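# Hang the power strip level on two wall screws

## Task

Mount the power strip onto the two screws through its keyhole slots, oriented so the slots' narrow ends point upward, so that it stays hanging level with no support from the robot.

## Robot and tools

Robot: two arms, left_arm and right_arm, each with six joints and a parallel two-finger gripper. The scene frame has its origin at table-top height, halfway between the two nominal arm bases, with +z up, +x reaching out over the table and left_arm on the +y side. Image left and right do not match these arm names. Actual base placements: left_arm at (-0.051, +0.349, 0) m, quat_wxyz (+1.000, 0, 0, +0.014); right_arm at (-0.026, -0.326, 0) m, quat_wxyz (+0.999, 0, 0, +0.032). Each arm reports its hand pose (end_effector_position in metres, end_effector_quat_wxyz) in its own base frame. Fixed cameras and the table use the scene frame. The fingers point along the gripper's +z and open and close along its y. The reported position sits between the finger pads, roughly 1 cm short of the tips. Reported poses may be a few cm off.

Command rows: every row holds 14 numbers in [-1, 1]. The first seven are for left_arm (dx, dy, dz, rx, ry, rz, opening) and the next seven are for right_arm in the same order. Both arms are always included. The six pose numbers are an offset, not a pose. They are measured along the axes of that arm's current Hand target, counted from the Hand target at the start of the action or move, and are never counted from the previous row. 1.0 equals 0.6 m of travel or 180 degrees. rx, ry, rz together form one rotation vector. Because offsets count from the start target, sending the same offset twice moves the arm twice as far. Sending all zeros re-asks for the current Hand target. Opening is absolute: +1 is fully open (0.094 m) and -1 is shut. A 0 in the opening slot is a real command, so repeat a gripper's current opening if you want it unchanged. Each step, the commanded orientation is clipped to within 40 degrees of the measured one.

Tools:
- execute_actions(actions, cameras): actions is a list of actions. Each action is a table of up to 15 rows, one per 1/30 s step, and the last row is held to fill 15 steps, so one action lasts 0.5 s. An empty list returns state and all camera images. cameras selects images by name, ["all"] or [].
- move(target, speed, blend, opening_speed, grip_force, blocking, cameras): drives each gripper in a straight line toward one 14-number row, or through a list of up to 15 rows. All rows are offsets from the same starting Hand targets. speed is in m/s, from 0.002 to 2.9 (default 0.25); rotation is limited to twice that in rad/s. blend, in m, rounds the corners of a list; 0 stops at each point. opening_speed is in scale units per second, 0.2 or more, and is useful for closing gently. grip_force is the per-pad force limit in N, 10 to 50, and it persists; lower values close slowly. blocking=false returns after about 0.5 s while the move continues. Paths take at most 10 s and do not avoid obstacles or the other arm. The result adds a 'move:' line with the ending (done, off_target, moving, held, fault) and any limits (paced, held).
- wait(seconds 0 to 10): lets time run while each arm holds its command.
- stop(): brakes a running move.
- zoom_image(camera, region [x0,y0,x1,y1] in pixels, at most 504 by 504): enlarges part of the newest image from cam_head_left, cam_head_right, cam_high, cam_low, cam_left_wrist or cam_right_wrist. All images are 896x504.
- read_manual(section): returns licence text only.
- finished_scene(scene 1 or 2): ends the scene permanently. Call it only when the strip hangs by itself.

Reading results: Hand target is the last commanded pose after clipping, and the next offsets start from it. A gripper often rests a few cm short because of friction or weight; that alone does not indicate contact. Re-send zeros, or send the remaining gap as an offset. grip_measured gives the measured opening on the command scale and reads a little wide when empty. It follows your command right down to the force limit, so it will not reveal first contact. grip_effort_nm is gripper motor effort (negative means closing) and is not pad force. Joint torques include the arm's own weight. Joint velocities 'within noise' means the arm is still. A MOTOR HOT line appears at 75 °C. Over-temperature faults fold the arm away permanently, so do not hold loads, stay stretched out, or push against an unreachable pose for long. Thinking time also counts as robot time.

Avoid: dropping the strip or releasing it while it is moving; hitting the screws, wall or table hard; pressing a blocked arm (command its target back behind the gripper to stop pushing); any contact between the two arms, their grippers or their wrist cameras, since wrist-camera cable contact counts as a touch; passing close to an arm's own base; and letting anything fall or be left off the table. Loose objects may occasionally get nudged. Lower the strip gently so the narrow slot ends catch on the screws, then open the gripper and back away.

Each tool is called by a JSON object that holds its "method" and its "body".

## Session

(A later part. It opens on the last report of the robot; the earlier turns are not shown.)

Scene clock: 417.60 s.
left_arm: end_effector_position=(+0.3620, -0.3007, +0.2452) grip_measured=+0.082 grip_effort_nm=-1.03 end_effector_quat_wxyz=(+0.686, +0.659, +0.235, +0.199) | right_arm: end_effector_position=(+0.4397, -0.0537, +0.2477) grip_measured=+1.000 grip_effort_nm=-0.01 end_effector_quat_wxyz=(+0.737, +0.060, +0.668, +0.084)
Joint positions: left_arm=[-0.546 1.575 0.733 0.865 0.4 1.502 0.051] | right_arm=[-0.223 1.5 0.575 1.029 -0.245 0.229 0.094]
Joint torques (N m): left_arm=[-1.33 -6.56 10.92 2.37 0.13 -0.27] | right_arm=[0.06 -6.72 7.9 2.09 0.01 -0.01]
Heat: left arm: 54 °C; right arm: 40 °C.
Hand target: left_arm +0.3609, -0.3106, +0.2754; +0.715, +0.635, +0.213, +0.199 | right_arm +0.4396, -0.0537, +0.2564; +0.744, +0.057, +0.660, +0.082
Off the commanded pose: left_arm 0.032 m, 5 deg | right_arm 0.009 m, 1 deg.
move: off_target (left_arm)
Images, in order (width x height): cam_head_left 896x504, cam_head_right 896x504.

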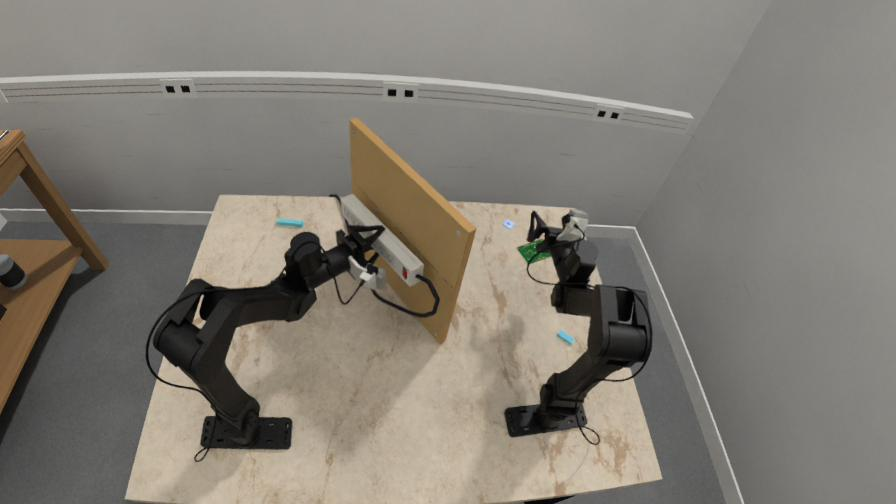

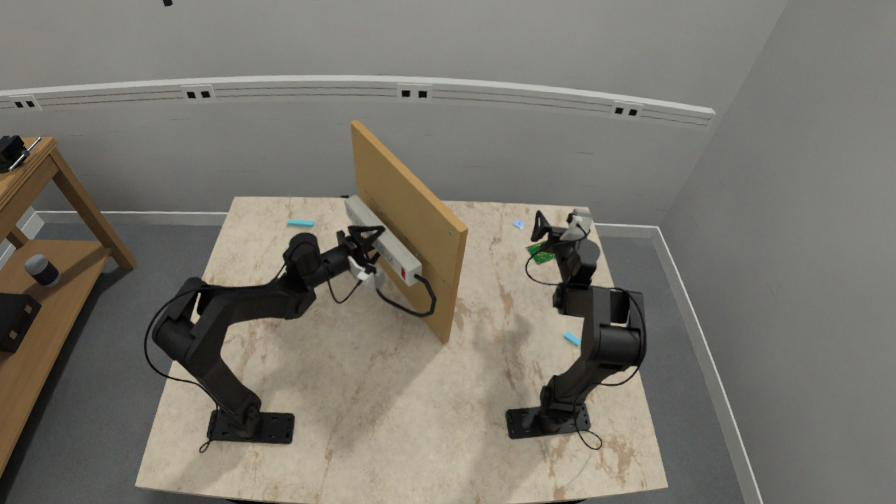

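{"method": "move", "body": {"target": [0,0,0,0,0,0.012,-0.08,0,0,0,0,0,0,1], "speed": 0.05, "cameras": ["cam_head_left","cam_head_right"]}}

{"method": "zoom_image", "body": {"camera": "cam_head_left", "region": [335, 180, 435, 280]}}

{"method": "zoom_image", "body": {"camera": "cam_head_right", "region": [335, 180, 435, 280]}}

Scene clock: 423.10 s.
left_arm: end_effector_position=(+0.3621, -0.3006, +0.2449) grip_measured=+0.082 grip_effort_nm=-1.03 end_effector_quat_wxyz=(+0.682, +0.663, +0.223, +0.212) | right_arm: end_effector_position=(+0.4397, -0.0537, +0.2477) grip_measured=+1.000 grip_effort_nm=-0.01 end_effector_quat_wxyz=(+0.737, +0.060, +0.668, +0.084)
Joint positions: left_arm=[-0.546 1.575 0.733 0.864 0.399 1.539 0.051] | right_arm=[-0.223 1.5 0.575 1.029 -0.245 0.229 0.094]
Joint torques (N m): left_arm=[-1.36 -6.56 10.91 2.37 0.14 -0.26] | right_arm=[-0.05 -6.74 7.88 2.05 0.03 -0.05]
Heat: left arm: 54 °C; right arm: 40 °C.
Hand target: left_arm +0.3609, -0.3106, +0.2754; +0.711, +0.639, +0.201, +0.212 | right_arm +0.4396, -0.0537, +0.2564; +0.744, +0.057, +0.660, +0.082
Off the commanded pose: left_arm 0.032 m, 5 deg | right_arm 0.009 m, 1 deg.
move: off_target (left_arm)
Images, in order (width x height): cam_head_left 896x504, cam_head_right 896x504.

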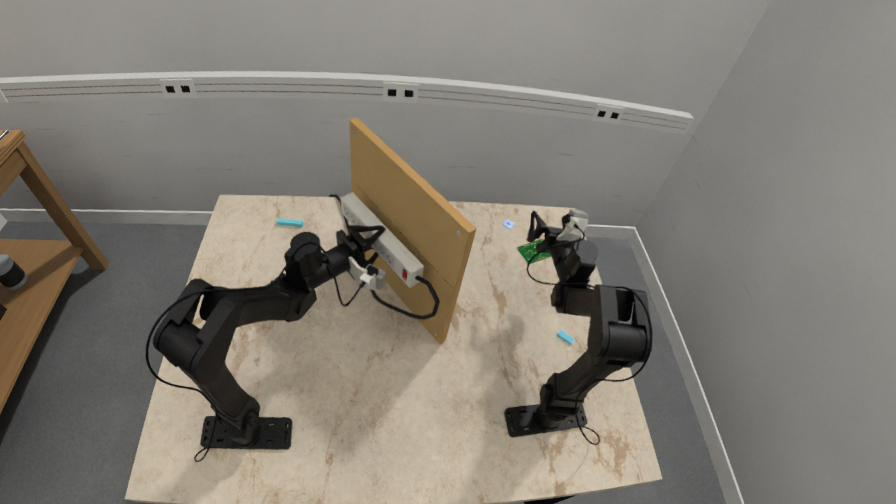

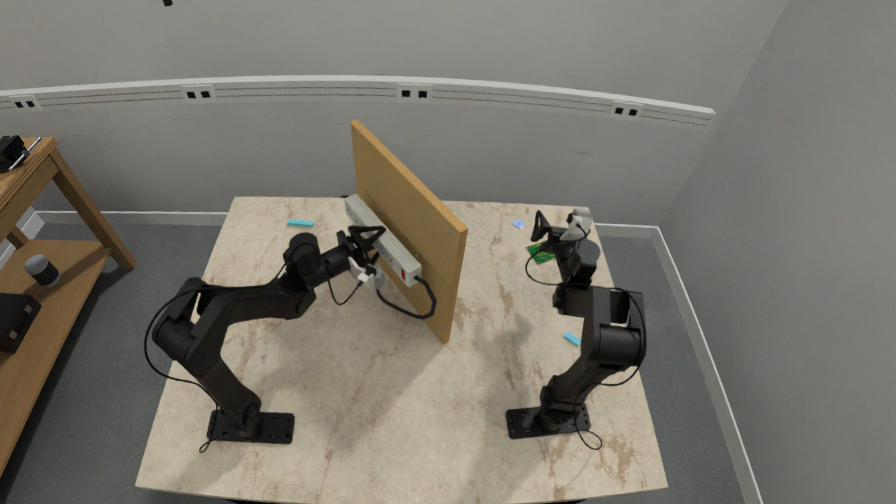

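Scaled by 5.040 from the camera's 896x504 image, which has a finer 1280x720 frame.

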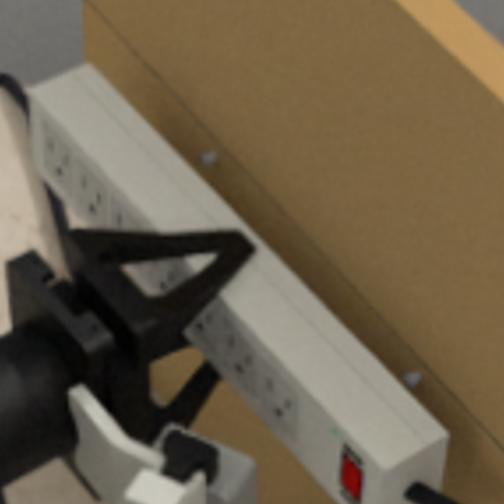

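Scaled by 5.040 from the camera's 896x504 image, which has a finer 1280x720 frame.

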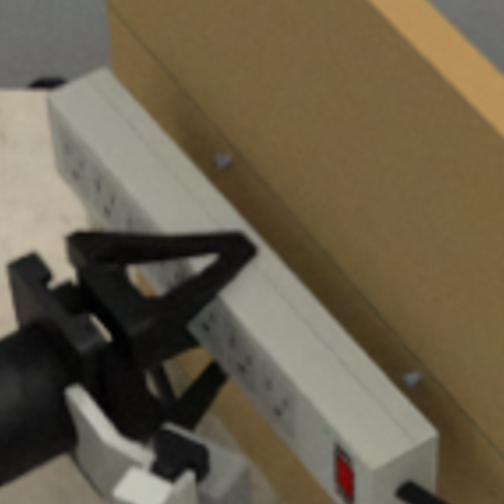

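{"method": "move", "body": {"target": [-0.009,-0.007,0.027,0,-0.0055,0,-0.08,0,0,0,0,0,0,1], "speed": 0.03}}

{"method": "move", "body": {"target": [0,0,0.009,0,0,0,-0.08,0,0,0,0,0,0,1], "speed": 0.03, "cameras": ["cam_head_left","cam_head_right"]}}

{"method": "zoom_image", "body": {"camera": "cam_head_left", "region": [335, 180, 435, 280]}}

{"method": "zoom_image", "body": {"camera": "cam_head_right", "region": [335, 180, 435, 280]}}

Scene clock: 429.80 s.
left_arm: end_effector_position=(+0.3664, -0.3172, +0.2406) grip_measured=+0.082 grip_effort_nm=-1.03 end_effector_quat_wxyz=(+0.681, +0.668, +0.218, +0.204) | right_arm: end_effector_position=(+0.4397, -0.0537, +0.2477) grip_measured=+1.000 grip_effort_nm=-0.01 end_effector_quat_wxyz=(+0.737, +0.060, +0.668, +0.084)
Joint positions: left_arm=[-0.573 1.632 0.781 0.864 0.391 1.542 0.051] | right_arm=[-0.223 1.5 0.575 1.029 -0.245 0.229 0.094]
Joint torques (N m): left_arm=[-1.33 -7.01 10.88 2.47 0.13 -0.26] | right_arm=[-0.06 -6.6 7.84 2.05 0.01 -0.03]
Heat: left arm: 53 °C; right arm: 40 °C.
Hand target: left_arm +0.3656, -0.3275, +0.2730; +0.713, +0.641, +0.195, +0.207 | right_arm +0.4396, -0.0537, +0.2564; +0.744, +0.057, +0.660, +0.082
Off the commanded pose: left_arm 0.034 m, 5 deg | right_arm 0.009 m, 1 deg.
move: off_target (left_arm)

Scene clock: 430.57 s.
left_arm: end_effector_position=(+0.3695, -0.3216, +0.2423) grip_measured=+0.082 grip_effort_nm=-1.03 end_effector_quat_wxyz=(+0.683, +0.667, +0.217, +0.206) | right_arm: end_effector_position=(+0.4397, -0.0537, +0.2477) grip_measured=+1.000 grip_effort_nm=-0.01 end_effector_quat_wxyz=(+0.737, +0.060, +0.668, +0.084)
Joint positions: left_arm=[-0.58 1.648 0.802 0.864 0.385 1.543 0.051] | right_arm=[-0.223 1.5 0.575 1.029 -0.245 0.229 0.094]
Joint torques (N m): left_arm=[-1.37 -7.1 10.95 2.42 0.11 -0.26] | right_arm=[-0.03 -6.67 7.79 2.09 0.01 -0.04]
Heat: left arm: 53 °C; right arm: 40 °C.
Hand target: left_arm +0.3686, -0.3319, +0.2735; +0.713, +0.641, +0.195, +0.207 | right_arm +0.4396, -0.0537, +0.2564; +0.744, +0.057, +0.660, +0.082
Off the commanded pose: left_arm 0.033 m, 5 deg | right_arm 0.009 m, 1 deg.
move: off_target (left_arm)
Images, in order (width x height): cam_head_left 896x504, cam_head_right 896x504.

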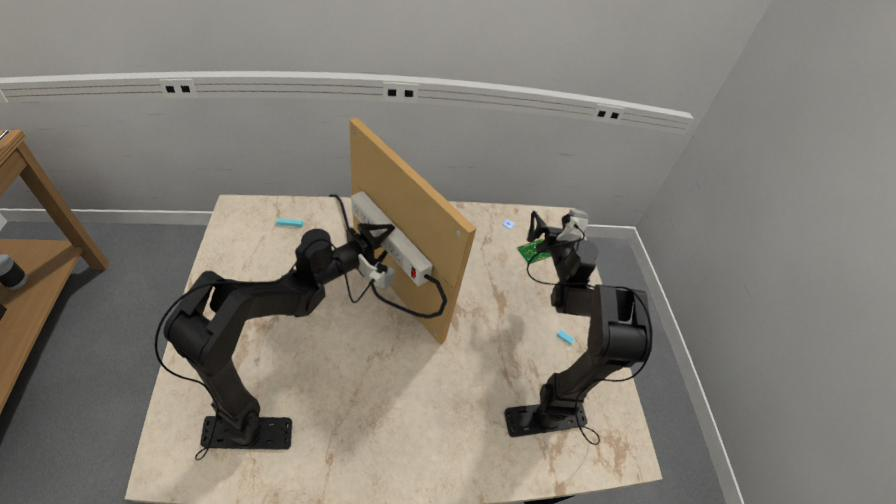

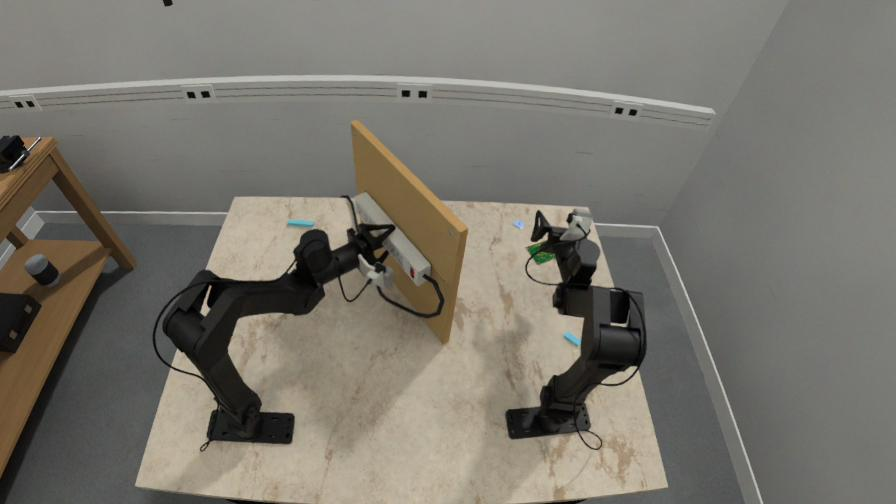

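Scaled by 5.040 from the camera's 896x504 image, which has a finer 1280x720 frame.

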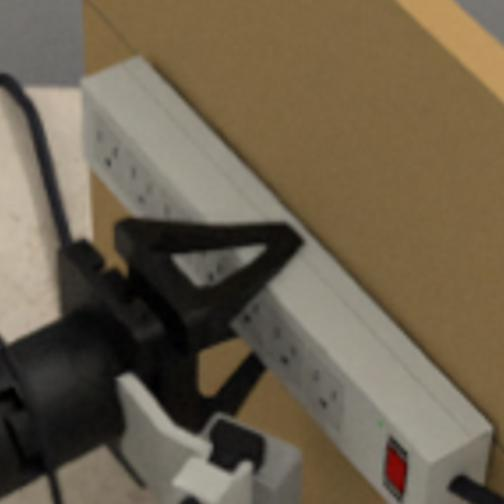

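Scaled by 5.040 from the camera's 896x504 image, which has a finer 1280x720 frame.

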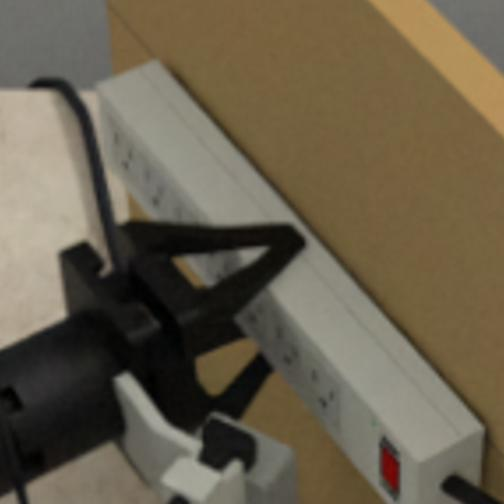

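{"method": "move", "body": {"target": [0,0,0.007,0,-0.0045,0,-0.08,0,0,0,0,0,0,1], "speed": 0.03}}

{"method": "move", "body": {"target": [0,0,0.008,0,0,0,-0.08,0,0,0,0,0,0,1], "speed": 0.03}}

{"method": "move", "body": {"target": [0,0,0.008,0,0,0,-0.08,0,0,0,0,0,0,1], "speed": 0.03, "cameras": ["cam_head_left","cam_head_right"]}}

{"method": "zoom_image", "body": {"camera": "cam_head_left", "region": [335, 180, 435, 280]}}

{"method": "zoom_image", "body": {"camera": "cam_head_right", "region": [335, 180, 435, 280]}}

Scene clock: 436.50 s.
left_arm: end_effector_position=(+0.3696, -0.3220, +0.2421) grip_measured=+0.082 grip_effort_nm=-1.03 end_effector_quat_wxyz=(+0.683, +0.667, +0.216, +0.205) | right_arm: end_effector_position=(+0.4397, -0.0537, +0.2477) grip_measured=+1.000 grip_effort_nm=-0.01 end_effector_quat_wxyz=(+0.737, +0.060, +0.668, +0.084)
Joint positions: left_arm=[-0.58 1.65 0.803 0.864 0.387 1.543 0.051] | right_arm=[-0.223 1.5 0.575 1.029 -0.245 0.229 0.094]
Joint torques (N m): left_arm=[-1.13 -6.13 12.37 2.39 0.26 -0.27] | right_arm=[-0.08 -6.65 7.86 2.1 -0.02 -0.04]
Heat: left arm: 53 °C; right arm: 40 °C.
Hand target: left_arm +0.3708, -0.3354, +0.2741; +0.715, +0.642, +0.190, +0.202 | right_arm +0.4396, -0.0537, +0.2564; +0.744, +0.057, +0.660, +0.082
Off the commanded pose: left_arm 0.035 m, 6 deg | right_arm 0.009 m, 1 deg.
move: off_target (left_arm)

Scene clock: 437.20 s.
left_arm: end_effector_position=(+0.3696, -0.3222, +0.2419) grip_measured=+0.082 grip_effort_nm=-1.03 end_effector_quat_wxyz=(+0.683, +0.668, +0.215, +0.205) | right_arm: end_effector_position=(+0.4397, -0.0537, +0.2477) grip_measured=+1.000 grip_effort_nm=-0.01 end_effector_quat_wxyz=(+0.737, +0.060, +0.668, +0.084)
Joint positions: left_arm=[-0.58 1.651 0.804 0.865 0.388 1.544 0.051] | right_arm=[-0.223 1.5 0.575 1.029 -0.245 0.229 0.094]
Joint torques (N m): left_arm=[-1.69 -5.31 13.6 2.35 0.19 -0.27] | right_arm=[0.02 -6.67 7.99 2.07 -0.02 -0.04]
Heat: left arm: 53 °C; right arm: 40 °C.
Hand target: left_arm +0.3734, -0.3394, +0.2745; +0.715, +0.642, +0.190, +0.202 | right_arm +0.4396, -0.0537, +0.2564; +0.744, +0.057, +0.660, +0.082
Off the commanded pose: left_arm 0.037 m, 6 deg | right_arm 0.009 m, 1 deg.
move: off_target (left_arm)

Scene clock: 437.90 s.
left_arm: end_effector_position=(+0.3697, -0.3224, +0.2419) grip_measured=+0.082 grip_effort_nm=-1.03 end_effector_quat_wxyz=(+0.683, +0.668, +0.214, +0.204) | right_arm: end_effector_position=(+0.4397, -0.0537, +0.2477) grip_measured=+1.000 grip_effort_nm=-0.01 end_effector_quat_wxyz=(+0.737, +0.060, +0.668, +0.084)
Joint positions: left_arm=[-0.579 1.653 0.805 0.867 0.391 1.544 0.051] | right_arm=[-0.223 1.5 0.575 1.029 -0.245 0.229 0.094]
Joint torques (N m): left_arm=[-2.29 -4.6 14.82 2.29 0.1 -0.27] | right_arm=[-0.02 -6.74 7.91 2.06 0 0]
Heat: left arm: 53 °C; right arm: 40 °C.
Hand target: left_arm +0.3759, -0.3435, +0.2751; +0.715, +0.642, +0.190, +0.202 | right_arm +0.4396, -0.0537, +0.2564; +0.744, +0.057, +0.660, +0.082
Off the commanded pose: left_arm 0.040 m, 5 deg | right_arm 0.009 m, 1 deg.
move: off_target (left_arm)
Images, in order (width x height): cam_head_left 896x504, cam_head_right 896x504.

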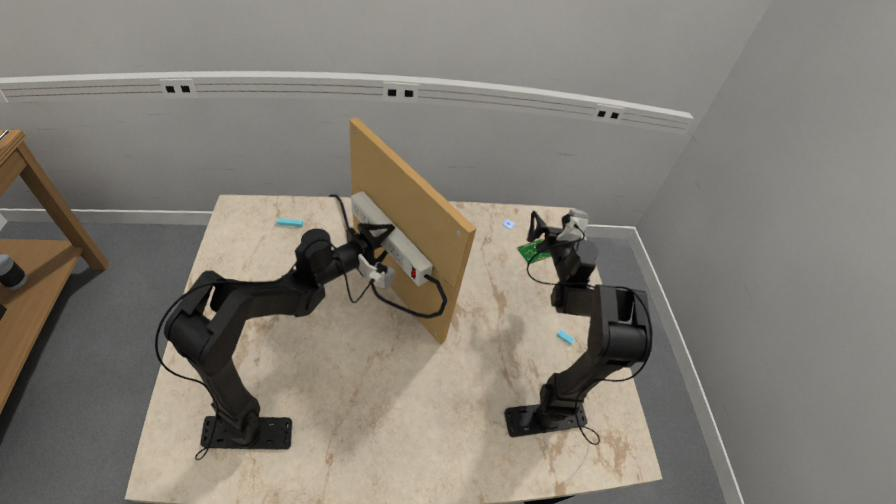

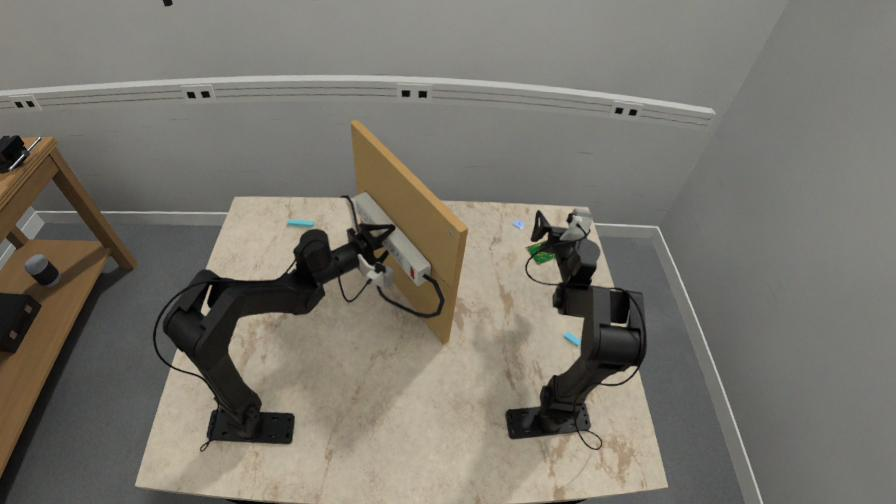

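Scaled by 5.040 from the camera's 896x504 image, which has a finer 1280x720 frame.

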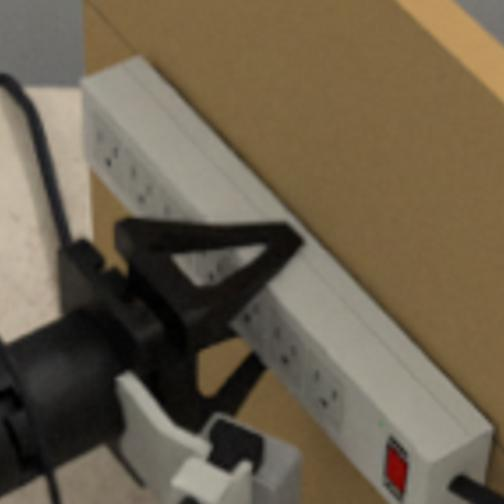

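Scaled by 5.040 from the camera's 896x504 image, which has a finer 1280x720 frame.

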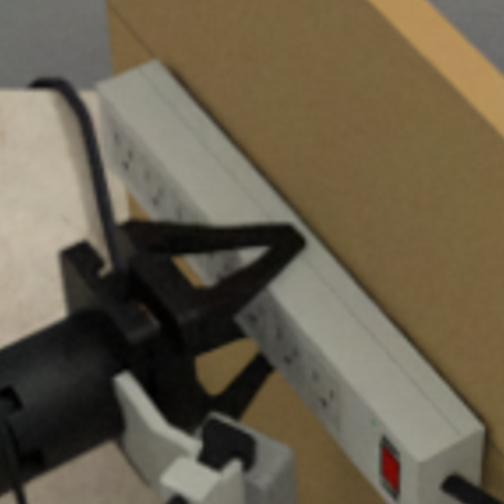

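{"method": "move", "body": {"target": [[0,0,-0.045,0,0,0.006,-0.08,0,0,0,0,0,0,1],[0,0,0,0,0,0.006,-0.08,0,0,0,0,0,0,1]], "speed": 0.04}}

{"method": "move", "body": {"target": [[0,0,-0.045,0,0,0,-0.08,0,0,0,0,0,0,1],[0,0.006,-0.045,0,0,0,-0.08,0,0,0,0,0,0,1],[0,0.006,0,0,0,0,-0.08,0,0,0,0,0,0,1]], "speed": 0.04}}

{"method": "move", "body": {"target": [[0,0,-0.045,0,0,0,-0.08,0,0,0,0,0,0,1],[0,-0.012,-0.045,0,0,0,-0.08,0,0,0,0,0,0,1],[0,-0.012,0,0,0,0,-0.08,0,0,0,0,0,0,1]], "speed": 0.04, "cameras": ["cam_head_left","cam_head_right"]}}

{"method": "zoom_image", "body": {"camera": "cam_head_left", "region": [335, 180, 435, 280]}}

{"method": "zoom_image", "body": {"camera": "cam_head_right", "region": [335, 180, 435, 280]}}

Scene clock: 447.03 s.
left_arm: end_effector_position=(+0.3707, -0.3208, +0.2419) grip_measured=+0.082 grip_effort_nm=-1.03 end_effector_quat_wxyz=(+0.682, +0.670, +0.206, +0.209) | right_arm: end_effector_position=(+0.4397, -0.0537, +0.2477) grip_measured=+1.000 grip_effort_nm=-0.01 end_effector_quat_wxyz=(+0.737, +0.060, +0.668, +0.084)
Joint positions: left_arm=[-0.57 1.655 0.806 0.868 0.405 1.561 0.051] | right_arm=[-0.223 1.5 0.575 1.029 -0.245 0.229 0.094]
Joint torques (N m): left_arm=[-3.15 -4.74 14.68 2.29 -0.03 -0.27] | right_arm=[-0.05 -6.79 7.8 2.07 -0.01 -0.03]
Heat: left arm: 53 °C; right arm: 40 °C.
Hand target: left_arm +0.3759, -0.3434, +0.2752; +0.713, +0.644, +0.184, +0.209 | right_arm +0.4396, -0.0537, +0.2564; +0.744, +0.057, +0.660, +0.082
Off the commanded pose: left_arm 0.040 m, 5 deg | right_arm 0.009 m, 1 deg.
move: off_target (left_arm)

Scene clock: 449.07 s.
left_arm: end_effector_position=(+0.3707, -0.3213, +0.2430) grip_measured=+0.082 grip_effort_nm=-1.03 end_effector_quat_wxyz=(+0.681, +0.672, +0.207, +0.207) | right_arm: end_effector_position=(+0.4397, -0.0537, +0.2477) grip_measured=+1.000 grip_effort_nm=-0.01 end_effector_quat_wxyz=(+0.737, +0.060, +0.668, +0.084)
Joint positions: left_arm=[-0.57 1.651 0.812 0.852 0.407 1.562 0.051] | right_arm=[-0.223 1.5 0.575 1.029 -0.245 0.229 0.094]
Joint torques (N m): left_arm=[-3.11 -5.16 14.67 2.3 -0.05 -0.27] | right_arm=[-0.14 -6.84 7.98 2.06 -0.01 -0.03]
Heat: left arm: 53 °C; right arm: 40 °C.
Hand target: left_arm +0.3757, -0.3432, +0.2787; +0.713, +0.644, +0.184, +0.209 | right_arm +0.4396, -0.0537, +0.2564; +0.744, +0.057, +0.660, +0.082
Off the commanded pose: left_arm 0.042 m, 6 deg | right_arm 0.009 m, 1 deg.
move: off_target (left_arm)

Scene clock: 451.17 s.
left_arm: end_effector_position=(+0.3703, -0.3212, +0.2402) grip_measured=+0.082 grip_effort_nm=-1.03 end_effector_quat_wxyz=(+0.683, +0.670, +0.203, +0.210) | right_arm: end_effector_position=(+0.4397, -0.0537, +0.2477) grip_measured=+1.000 grip_effort_nm=-0.01 end_effector_quat_wxyz=(+0.737, +0.060, +0.668, +0.084)
Joint positions: left_arm=[-0.57 1.661 0.801 0.882 0.408 1.565 0.051] | right_arm=[-0.223 1.5 0.575 1.029 -0.245 0.229 0.094]
Joint torques (N m): left_arm=[-3.21 -4.49 14.58 2.29 -0.07 -0.31] | right_arm=[0.02 -6.6 7.9 2.05 -0.01 -0.01]
Heat: left arm: 54 °C; right arm: 40 °C.
Hand target: left_arm +0.3762, -0.3438, +0.2715; +0.713, +0.644, +0.184, +0.209 | right_arm +0.4396, -0.0537, +0.2564; +0.744, +0.057, +0.660, +0.082
Off the commanded pose: left_arm 0.039 m, 5 deg | right_arm 0.009 m, 1 deg.
move: off_target (left_arm)
Images, in order (width x height): cam_head_left 896x504, cam_head_right 896x504.

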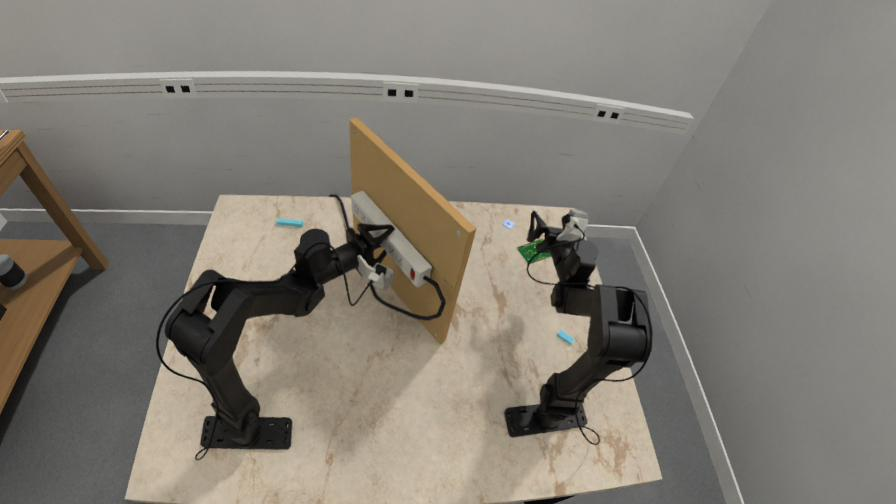

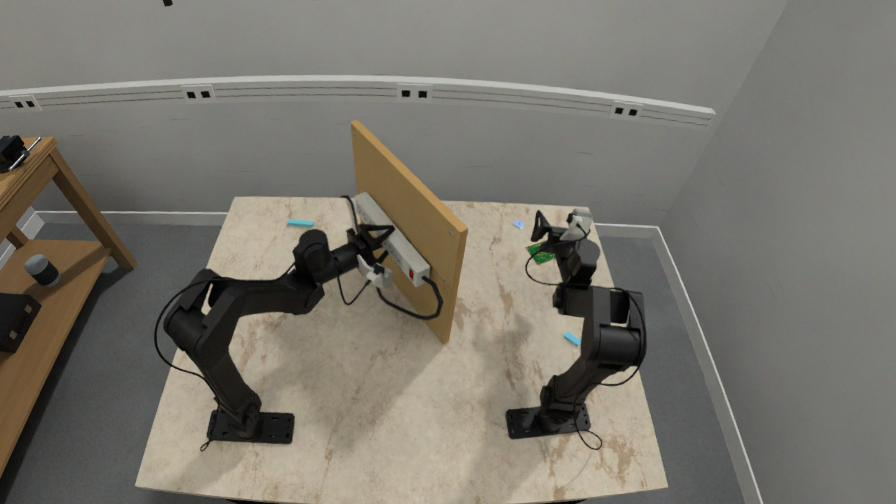

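Scaled by 5.040 from the camera's 896x504 image, which has a finer 1280x720 frame.

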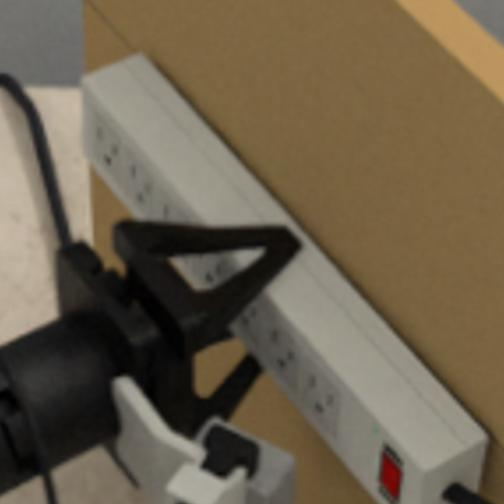

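Scaled by 5.040 from the camera's 896x504 image, which has a finer 1280x720 frame.

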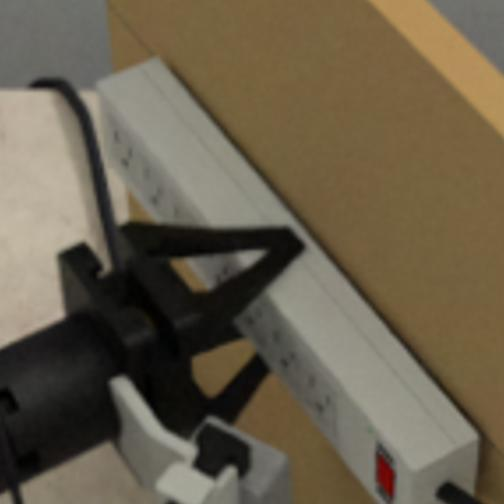

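{"method": "move", "body": {"target": [[0,0,-0.045,0,0,-0.004,-0.08,0,0,0,0,0,0,1],[0,0.006,-0.045,0,0,-0.004,-0.08,0,0,0,0,0,0,1],[0,0.006,0,0,0,-0.004,-0.08,0,0,0,0,0,0,1]], "speed": 0.04}}

{"method": "move", "body": {"target": [[0,0,-0.045,0,0,0,-0.08,0,0,0,0,0,0,1],[0,0.006,-0.045,0,0,0,-0.08,0,0,0,0,0,0,1],[0,0.006,0,0,0,0,-0.08,0,0,0,0,0,0,1]], "speed": 0.04}}

{"method": "move", "body": {"target": [[0,0,-0.045,0,0,0,-0.08,0,0,0,0,0,0,1],[-0.006,0,-0.045,0,0,0,-0.08,0,0,0,0,0,0,1],[-0.006,0,0,0,0,0,-0.08,0,0,0,0,0,0,1]], "speed": 0.04}}

{"method": "move", "body": {"target": [[0,0,-0.045,0,0,0,-0.08,0,0,0,0,0,0,1],[0,-0.007,-0.045,0,0,0,-0.08,0,0,0,0,0,0,1],[0,-0.007,0,0,0,0,-0.08,0,0,0,0,0,0,1]], "speed": 0.04, "cameras": ["cam_head_left","cam_head_right"]}}

{"method": "zoom_image", "body": {"camera": "cam_head_left", "region": [335, 180, 435, 280]}}

{"method": "zoom_image", "body": {"camera": "cam_head_right", "region": [335, 180, 435, 280]}}

Scene clock: 460.23 s.
left_arm: end_effector_position=(+0.3701, -0.3212, +0.2409) grip_measured=+0.082 grip_effort_nm=-1.03 end_effector_quat_wxyz=(+0.683, +0.670, +0.206, +0.207) | right_arm: end_effector_position=(+0.4397, -0.0537, +0.2477) grip_measured=+1.000 grip_effort_nm=-0.01 end_effector_quat_wxyz=(+0.737, +0.060, +0.668, +0.084)
Joint positions: left_arm=[-0.57 1.658 0.803 0.874 0.409 1.558 0.051] | right_arm=[-0.223 1.5 0.575 1.029 -0.245 0.229 0.094]
Joint torques (N m): left_arm=[-3.15 -5.03 14.87 2.22 -0.06 -0.35] | right_arm=[-0.03 -6.69 7.83 2.03 0.01 -0.01]
Heat: left arm: 55 °C; right arm: 40 °C.
Hand target: left_arm +0.3758, -0.3436, +0.2750; +0.714, +0.643, +0.188, +0.204 | right_arm +0.4396, -0.0537, +0.2564; +0.744, +0.057, +0.660, +0.082
Off the commanded pose: left_arm 0.041 m, 5 deg | right_arm 0.009 m, 1 deg.
move: off_target (left_arm)

Scene clock: 462.27 s.
left_arm: end_effector_position=(+0.3706, -0.3212, +0.2422) grip_measured=+0.082 grip_effort_nm=-1.03 end_effector_quat_wxyz=(+0.681, +0.672, +0.209, +0.205) | right_arm: end_effector_position=(+0.4397, -0.0537, +0.2477) grip_measured=+1.000 grip_effort_nm=-0.01 end_effector_quat_wxyz=(+0.737, +0.060, +0.668, +0.084)
Joint positions: left_arm=[-0.57 1.65 0.811 0.85 0.406 1.556 0.051] | right_arm=[-0.223 1.5 0.575 1.029 -0.245 0.229 0.094]
Joint torques (N m): left_arm=[-3.03 -5.15 14.75 2.31 -0.03 -0.33] | right_arm=[-0.05 -6.64 7.86 2.07 0.01 0]
Heat: left arm: 55 °C; right arm: 40 °C.
Hand target: left_arm +0.3758, -0.3432, +0.2785; +0.714, +0.643, +0.188, +0.204 | right_arm +0.4396, -0.0537, +0.2564; +0.744, +0.057, +0.660, +0.082
Off the commanded pose: left_arm 0.043 m, 6 deg | right_arm 0.009 m, 1 deg.
move: off_target (left_arm)

Scene clock: 464.27 s.
left_arm: end_effector_position=(+0.3705, -0.3214, +0.2434) grip_measured=+0.082 grip_effort_nm=-1.03 end_effector_quat_wxyz=(+0.680, +0.670, +0.212, +0.207) | right_arm: end_effector_position=(+0.4397, -0.0537, +0.2477) grip_measured=+1.000 grip_effort_nm=-0.01 end_effector_quat_wxyz=(+0.737, +0.060, +0.668, +0.084)
Joint positions: left_arm=[-0.575 1.646 0.811 0.847 0.393 1.556 0.051] | right_arm=[-0.223 1.5 0.575 1.029 -0.245 0.229 0.094]
Joint torques (N m): left_arm=[-3.52 -5.16 14.34 2.34 0 -0.32] | right_arm=[-0.08 -6.82 7.84 2.05 -0.03 -0.02]
Heat: left arm: 55 °C; right arm: 40 °C.
Hand target: left_arm +0.3727, -0.3451, +0.2786; +0.714, +0.643, +0.188, +0.204 | right_arm +0.4396, -0.0537, +0.2564; +0.744, +0.057, +0.660, +0.082
Off the commanded pose: left_arm 0.042 m, 6 deg | right_arm 0.009 m, 1 deg.
move: off_target (left_arm)

Scene clock: 466.37 s.
left_arm: end_effector_position=(+0.3684, -0.3229, +0.2408) grip_measured=+0.082 grip_effort_nm=-1.03 end_effector_quat_wxyz=(+0.681, +0.670, +0.210, +0.206) | right_arm: end_effector_position=(+0.4397, -0.0537, +0.2477) grip_measured=+1.000 grip_effort_nm=-0.01 end_effector_quat_wxyz=(+0.737, +0.060, +0.668, +0.084)
Joint positions: left_arm=[-0.58 1.651 0.802 0.863 0.393 1.556 0.051] | right_arm=[-0.223 1.5 0.575 1.029 -0.245 0.229 0.094]
Joint torques (N m): left_arm=[-3.12 -4.75 14.46 2.36 -0.01 -0.32] | right_arm=[-0.01 -6.71 7.92 2.1 0.01 -0.04]
Heat: left arm: 56 °C; right arm: 40 °C.
Hand target: left_arm +0.3729, -0.3455, +0.2745; +0.714, +0.643, +0.188, +0.204 | right_arm +0.4396, -0.0537, +0.2564; +0.744, +0.057, +0.660, +0.082
Off the commanded pose: left_arm 0.041 m, 6 deg | right_arm 0.009 m, 1 deg.
move: off_target (left_arm)
Images, in order (width x height): cam_head_left 896x504, cam_head_right 896x504.

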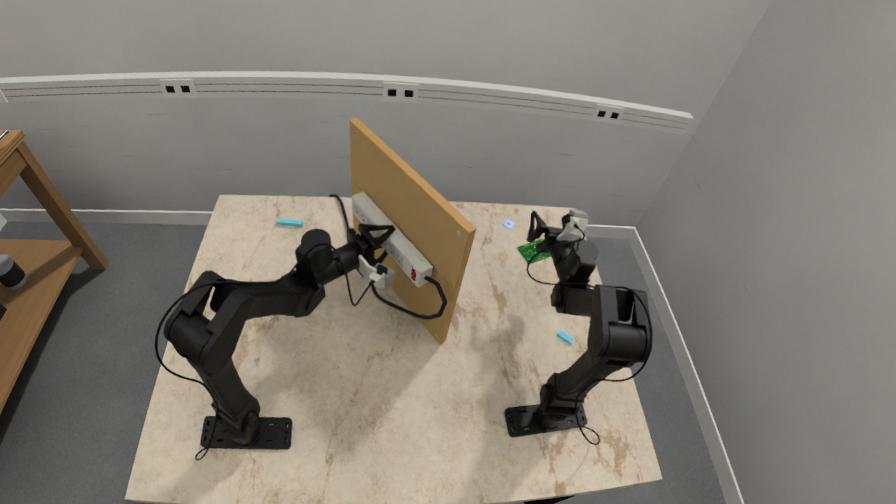

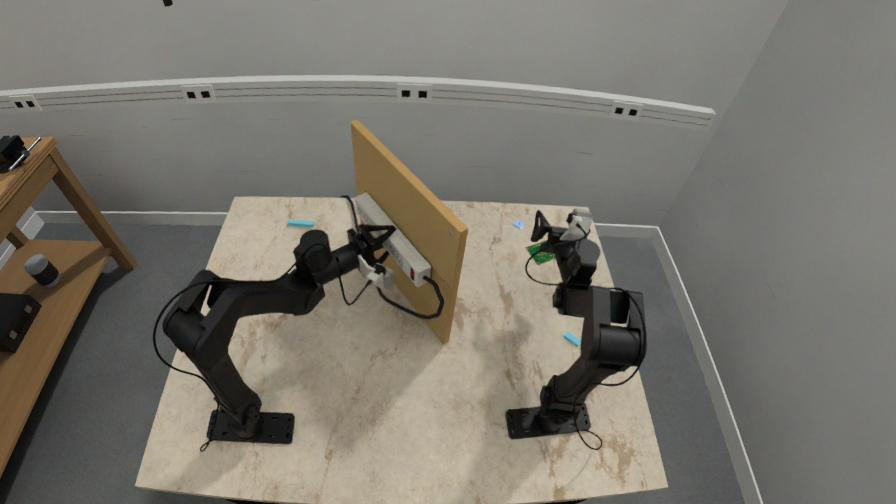

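Scaled by 5.040 from the camera's 896x504 image, which has a finer 1280x720 frame.

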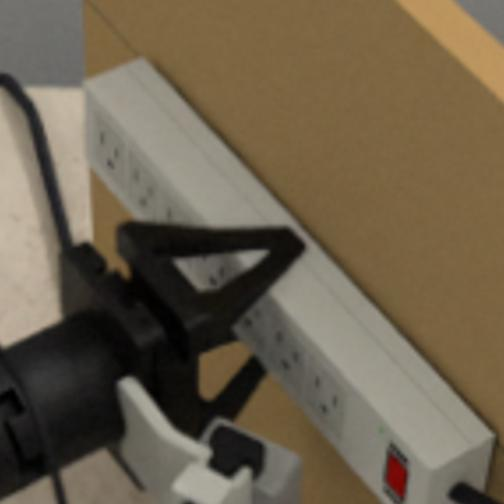

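Scaled by 5.040 from the camera's 896x504 image, which has a finer 1280x720 frame.

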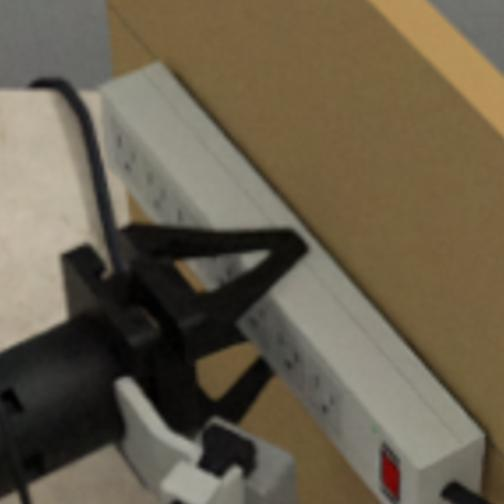

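{"method": "move", "body": {"target": [[0,0,-0.045,0,0,0,-0.08,0,0,0,0,0,0,1],[0,0.008,-0.045,0,0,0,-0.08,0,0,0,0,0,0,1],[0,0.008,0,0,0,0,-0.08,0,0,0,0,0,0,1]], "speed": 0.04}}

{"method": "move", "body": {"target": [[0,0,-0.045,0,0,0,-0.08,0,0,0,0,0,0,1],[0,0.004,-0.045,0,0,0,-0.08,0,0,0,0,0,0,1],[0,0.004,0,0,0,0,-0.08,0,0,0,0,0,0,1]], "speed": 0.04}}

{"method": "move", "body": {"target": [[0,0,-0.045,0,0,0,-0.08,0,0,0,0,0,0,1],[0,0.004,-0.045,0,0,0,-0.08,0,0,0,0,0,0,1],[0,0.004,0,0,0,0,-0.08,0,0,0,0,0,0,1]], "speed": 0.04}}

{"method": "move", "body": {"target": [[0,0,-0.045,0,0,0,-0.08,0,0,0,0,0,0,1],[0.005,0,-0.045,0,0,0,-0.08,0,0,0,0,0,0,1],[0.005,0,0,0,0,0,-0.08,0,0,0,0,0,0,1]], "speed": 0.04}}

{"method": "move", "body": {"target": [[0,0,-0.045,0,0,0,-0.08,0,0,0,0,0,0,1],[0.002,-0.005,-0.045,0,0,0,-0.08,0,0,0,0,0,0,1],[0.002,-0.005,0,0,0,0,-0.08,0,0,0,0,0,0,1]], "speed": 0.04, "cameras": ["cam_head_left","cam_head_right"]}}

{"method": "zoom_image", "body": {"camera": "cam_head_left", "region": [335, 180, 435, 280]}}

{"method": "zoom_image", "body": {"camera": "cam_head_right", "region": [335, 180, 435, 280]}}

Scene clock: 480.30 s.
left_arm: end_effector_position=(+0.3713, -0.3270, +0.2452) grip_measured=+0.082 grip_effort_nm=-1.03 end_effector_quat_wxyz=(+0.681, +0.670, +0.211, +0.206) | right_arm: end_effector_position=(+0.4397, -0.0537, +0.2477) grip_measured=+1.000 grip_effort_nm=-0.01 end_effector_quat_wxyz=(+0.737, +0.060, +0.668, +0.084)
Joint positions: left_arm=[-0.586 1.657 0.83 0.842 0.386 1.555 0.051] | right_arm=[-0.223 1.5 0.575 1.029 -0.245 0.229 0.094]
Joint torques (N m): left_arm=[-2.45 -5.98 13.26 2.37 0.08 -0.31] | right_arm=[-0.05 -6.65 7.91 2.06 -0.01 -0.03]
Heat: left arm: 55 °C; right arm: 40 °C.
Hand target: left_arm +0.3727, -0.3451, +0.2793; +0.714, +0.643, +0.188, +0.204 | right_arm +0.4396, -0.0537, +0.2564; +0.744, +0.057, +0.660, +0.082
Off the commanded pose: left_arm 0.039 m, 6 deg | right_arm 0.009 m, 1 deg.
move: off_target (left_arm)

Scene clock: 482.40 s.
left_arm: end_effector_position=(+0.3690, -0.3234, +0.2457) grip_measured=+0.082 grip_effort_nm=-1.03 end_effector_quat_wxyz=(+0.680, +0.671, +0.211, +0.205) | right_arm: end_effector_position=(+0.4397, -0.0537, +0.2477) grip_measured=+1.000 grip_effort_nm=-0.01 end_effector_quat_wxyz=(+0.737, +0.060, +0.668, +0.084)
Joint positions: left_arm=[-0.581 1.64 0.817 0.832 0.392 1.555 0.051] | right_arm=[-0.223 1.5 0.575 1.029 -0.245 0.229 0.094]
Joint torques (N m): left_arm=[-2.91 -5.16 14.35 2.36 0.02 -0.32] | right_arm=[0.09 -6.69 7.87 2.07 0 -0.01]
Heat: left arm: 55 °C; right arm: 40 °C.
Hand target: left_arm +0.3726, -0.3448, +0.2816; +0.714, +0.643, +0.188, +0.204 | right_arm +0.4396, -0.0537, +0.2564; +0.744, +0.057, +0.660, +0.082
Off the commanded pose: left_arm 0.042 m, 6 deg | right_arm 0.009 m, 1 deg.
move: off_target (left_arm)

Scene clock: 484.47 s.
left_arm: end_effector_position=(+0.3702, -0.3247, +0.2457) grip_measured=+0.082 grip_effort_nm=-1.03 end_effector_quat_wxyz=(+0.678, +0.674, +0.212, +0.202) | right_arm: end_effector_position=(+0.4397, -0.0537, +0.2477) grip_measured=+1.000 grip_effort_nm=-0.01 end_effector_quat_wxyz=(+0.737, +0.060, +0.668, +0.084)
Joint positions: left_arm=[-0.581 1.642 0.83 0.813 0.395 1.556 0.051] | right_arm=[-0.223 1.5 0.575 1.029 -0.245 0.229 0.094]
Joint torques (N m): left_arm=[-2.92 -5.81 13.76 2.46 -0.01 -0.32] | right_arm=[-0.09 -6.74 7.91 2.06 0 -0.05]
Heat: left arm: 56 °C; right arm: 40 °C.
Hand target: left_arm +0.3724, -0.3447, +0.2840; +0.714, +0.643, +0.188, +0.204 | right_arm +0.4396, -0.0537, +0.2564; +0.744, +0.057, +0.660, +0.082
Off the commanded pose: left_arm 0.043 m, 6 deg | right_arm 0.009 m, 1 deg.
move: off_target (left_arm)

Scene clock: 486.53 s.
left_arm: end_effector_position=(+0.3701, -0.3223, +0.2459) grip_measured=+0.082 grip_effort_nm=-1.03 end_effector_quat_wxyz=(+0.678, +0.674, +0.211, +0.202) | right_arm: end_effector_position=(+0.4397, -0.0537, +0.2477) grip_measured=+1.000 grip_effort_nm=-0.01 end_effector_quat_wxyz=(+0.737, +0.060, +0.668, +0.084)
Joint positions: left_arm=[-0.574 1.637 0.825 0.814 0.403 1.556 0.051] | right_arm=[-0.223 1.5 0.575 1.029 -0.245 0.229 0.094]
Joint torques (N m): left_arm=[-2.78 -5.16 14.42 2.44 -0.01 -0.32] | right_arm=[0.09 -6.76 7.99 2.07 -0.02 -0.03]
Heat: left arm: 56 °C; right arm: 40 °C.
Hand target: left_arm +0.3750, -0.3430, +0.2838; +0.714, +0.643, +0.188, +0.204 | right_arm +0.4396, -0.0537, +0.2564; +0.744, +0.057, +0.660, +0.082
Off the commanded pose: left_arm 0.044 m, 6 deg | right_arm 0.009 m, 1 deg.
move: off_target (left_arm)

Scene clock: 488.53 s.
left_arm: end_effector_position=(+0.3706, -0.3224, +0.2450) grip_measured=+0.082 grip_effort_nm=-1.03 end_effector_quat_wxyz=(+0.679, +0.674, +0.210, +0.202) | right_arm: end_effector_position=(+0.4397, -0.0537, +0.2477) grip_measured=+1.000 grip_effort_nm=-0.01 end_effector_quat_wxyz=(+0.737, +0.060, +0.668, +0.084)
Joint positions: left_arm=[-0.572 1.643 0.824 0.823 0.408 1.557 0.051] | right_arm=[-0.223 1.5 0.575 1.029 -0.245 0.229 0.094]
Joint torques (N m): left_arm=[-2.69 -4.9 14.27 2.48 -0.01 -0.34] | right_arm=[0.01 -6.84 7.83 2.05 -0.02 -0.04]
Heat: left arm: 57 °C; right arm: 40 °C.
Hand target: left_arm +0.3761, -0.3426, +0.2811; +0.714, +0.643, +0.188, +0.204 | right_arm +0.4396, -0.0537, +0.2564; +0.744, +0.057, +0.660, +0.082
Off the commanded pose: left_arm 0.042 m, 6 deg | right_arm 0.009 m, 1 deg.
move: off_target (left_arm)
Images, in order (width x height): cam_head_left 896x504, cam_head_right 896x504.

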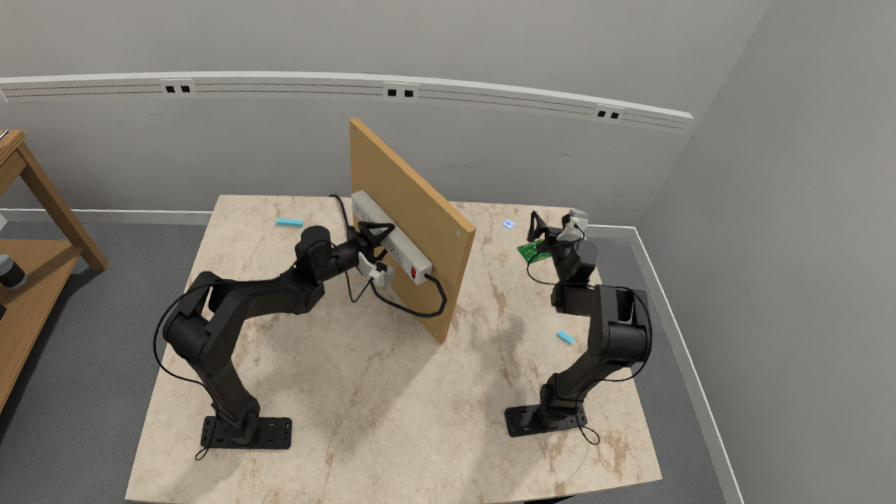

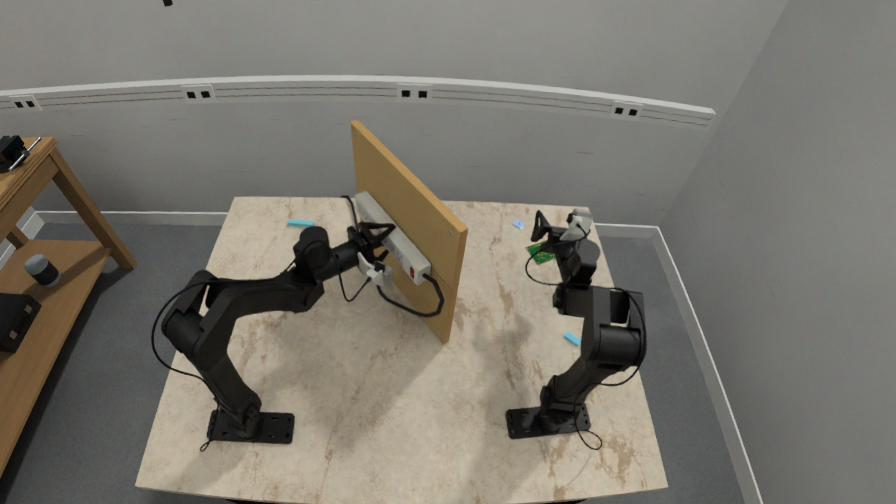

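Scaled by 5.040 from the camera's 896x504 image, which has a finer 1280x720 frame.

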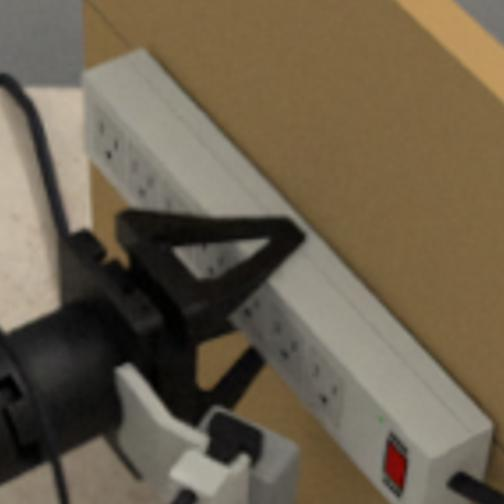

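Scaled by 5.040 from the camera's 896x504 image, which has a finer 1280x720 frame.

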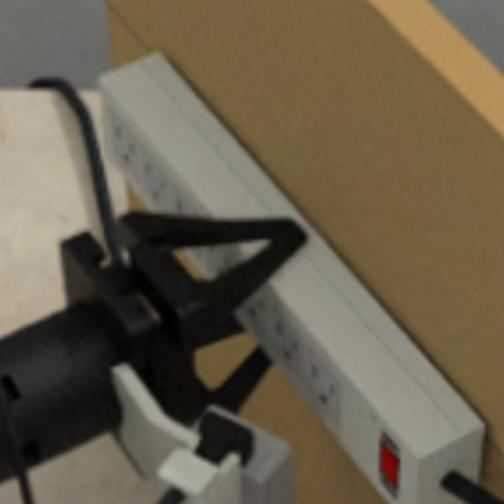

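{"method": "move", "body": {"target": [[0,0,-0.045,0,0,0,-0.08,0,0,0,0,0,0,1],[-0.007,-0.011,-0.045,0,0,0,-0.08,0,0,0,0,0,0,1],[-0.007,-0.011,0,0,0,0,-0.08,0,0,0,0,0,0,1]], "speed": 0.04}}

{"method": "move", "body": {"target": [[0,0,-0.045,0,0,0,-0.08,0,0,0,0,0,0,1],[0,0.008,-0.045,0,0,0,-0.08,0,0,0,0,0,0,1],[0,0.008,0.004,0,0,0,-0.08,0,0,0,0,0,0,1]], "speed": 0.04}}

Scene clock: 508.13 s.
left_arm: end_effector_position=(+0.3682, -0.3231, +0.2416) grip_measured=+0.082 grip_effort_nm=-1.03 end_effector_quat_wxyz=(+0.682, +0.670, +0.209, +0.207) | right_arm: end_effector_position=(+0.4397, -0.0537, +0.2477) grip_measured=+1.000 grip_effort_nm=-0.01 end_effector_quat_wxyz=(+0.737, +0.060, +0.668, +0.084)
Joint positions: left_arm=[-0.581 1.651 0.803 0.865 0.393 1.557 0.051] | right_arm=[-0.223 1.5 0.575 1.029 -0.245 0.229 0.094]
Joint torques (N m): left_arm=[-3.06 -4.7 14.48 2.34 -0.01 -0.33] | right_arm=[0.02 -6.76 7.76 2.09 0 -0.04]
Heat: left arm: 57 °C; right arm: 40 °C.
Hand target: left_arm +0.3729, -0.3454, +0.2747; +0.714, +0.643, +0.188, +0.204 | right_arm +0.4396, -0.0537, +0.2564; +0.744, +0.057, +0.660, +0.082
Off the commanded pose: left_arm 0.040 m, 5 deg | right_arm 0.009 m, 1 deg.
move: off_target (left_arm)

Scene clock: 510.33 s.
left_arm: end_effector_position=(+0.3714, -0.3271, +0.2449) grip_measured=+0.082 grip_effort_nm=-1.03 end_effector_quat_wxyz=(+0.681, +0.670, +0.210, +0.206) | right_arm: end_effector_position=(+0.4397, -0.0537, +0.2477) grip_measured=+1.000 grip_effort_nm=-0.01 end_effector_quat_wxyz=(+0.737, +0.060, +0.668, +0.084)
Joint positions: left_arm=[-0.586 1.658 0.83 0.841 0.386 1.556 0.051] | right_arm=[-0.223 1.5 0.575 1.029 -0.245 0.229 0.094]
Joint torques (N m): left_arm=[-2.71 -5.6 13.87 2.35 0.04 -0.32] | right_arm=[0.02 -6.64 7.94 2.08 -0.01 -0.05]
Heat: left arm: 57 °C; right arm: 40 °C.
Hand target: left_arm +0.3739, -0.3471, +0.2794; +0.714, +0.643, +0.188, +0.204 | right_arm +0.4396, -0.0537, +0.2564; +0.744, +0.057, +0.660, +0.082
Off the commanded pose: left_arm 0.040 m, 6 deg | right_arm 0.009 m, 1 deg.
move: off_target (left_arm)


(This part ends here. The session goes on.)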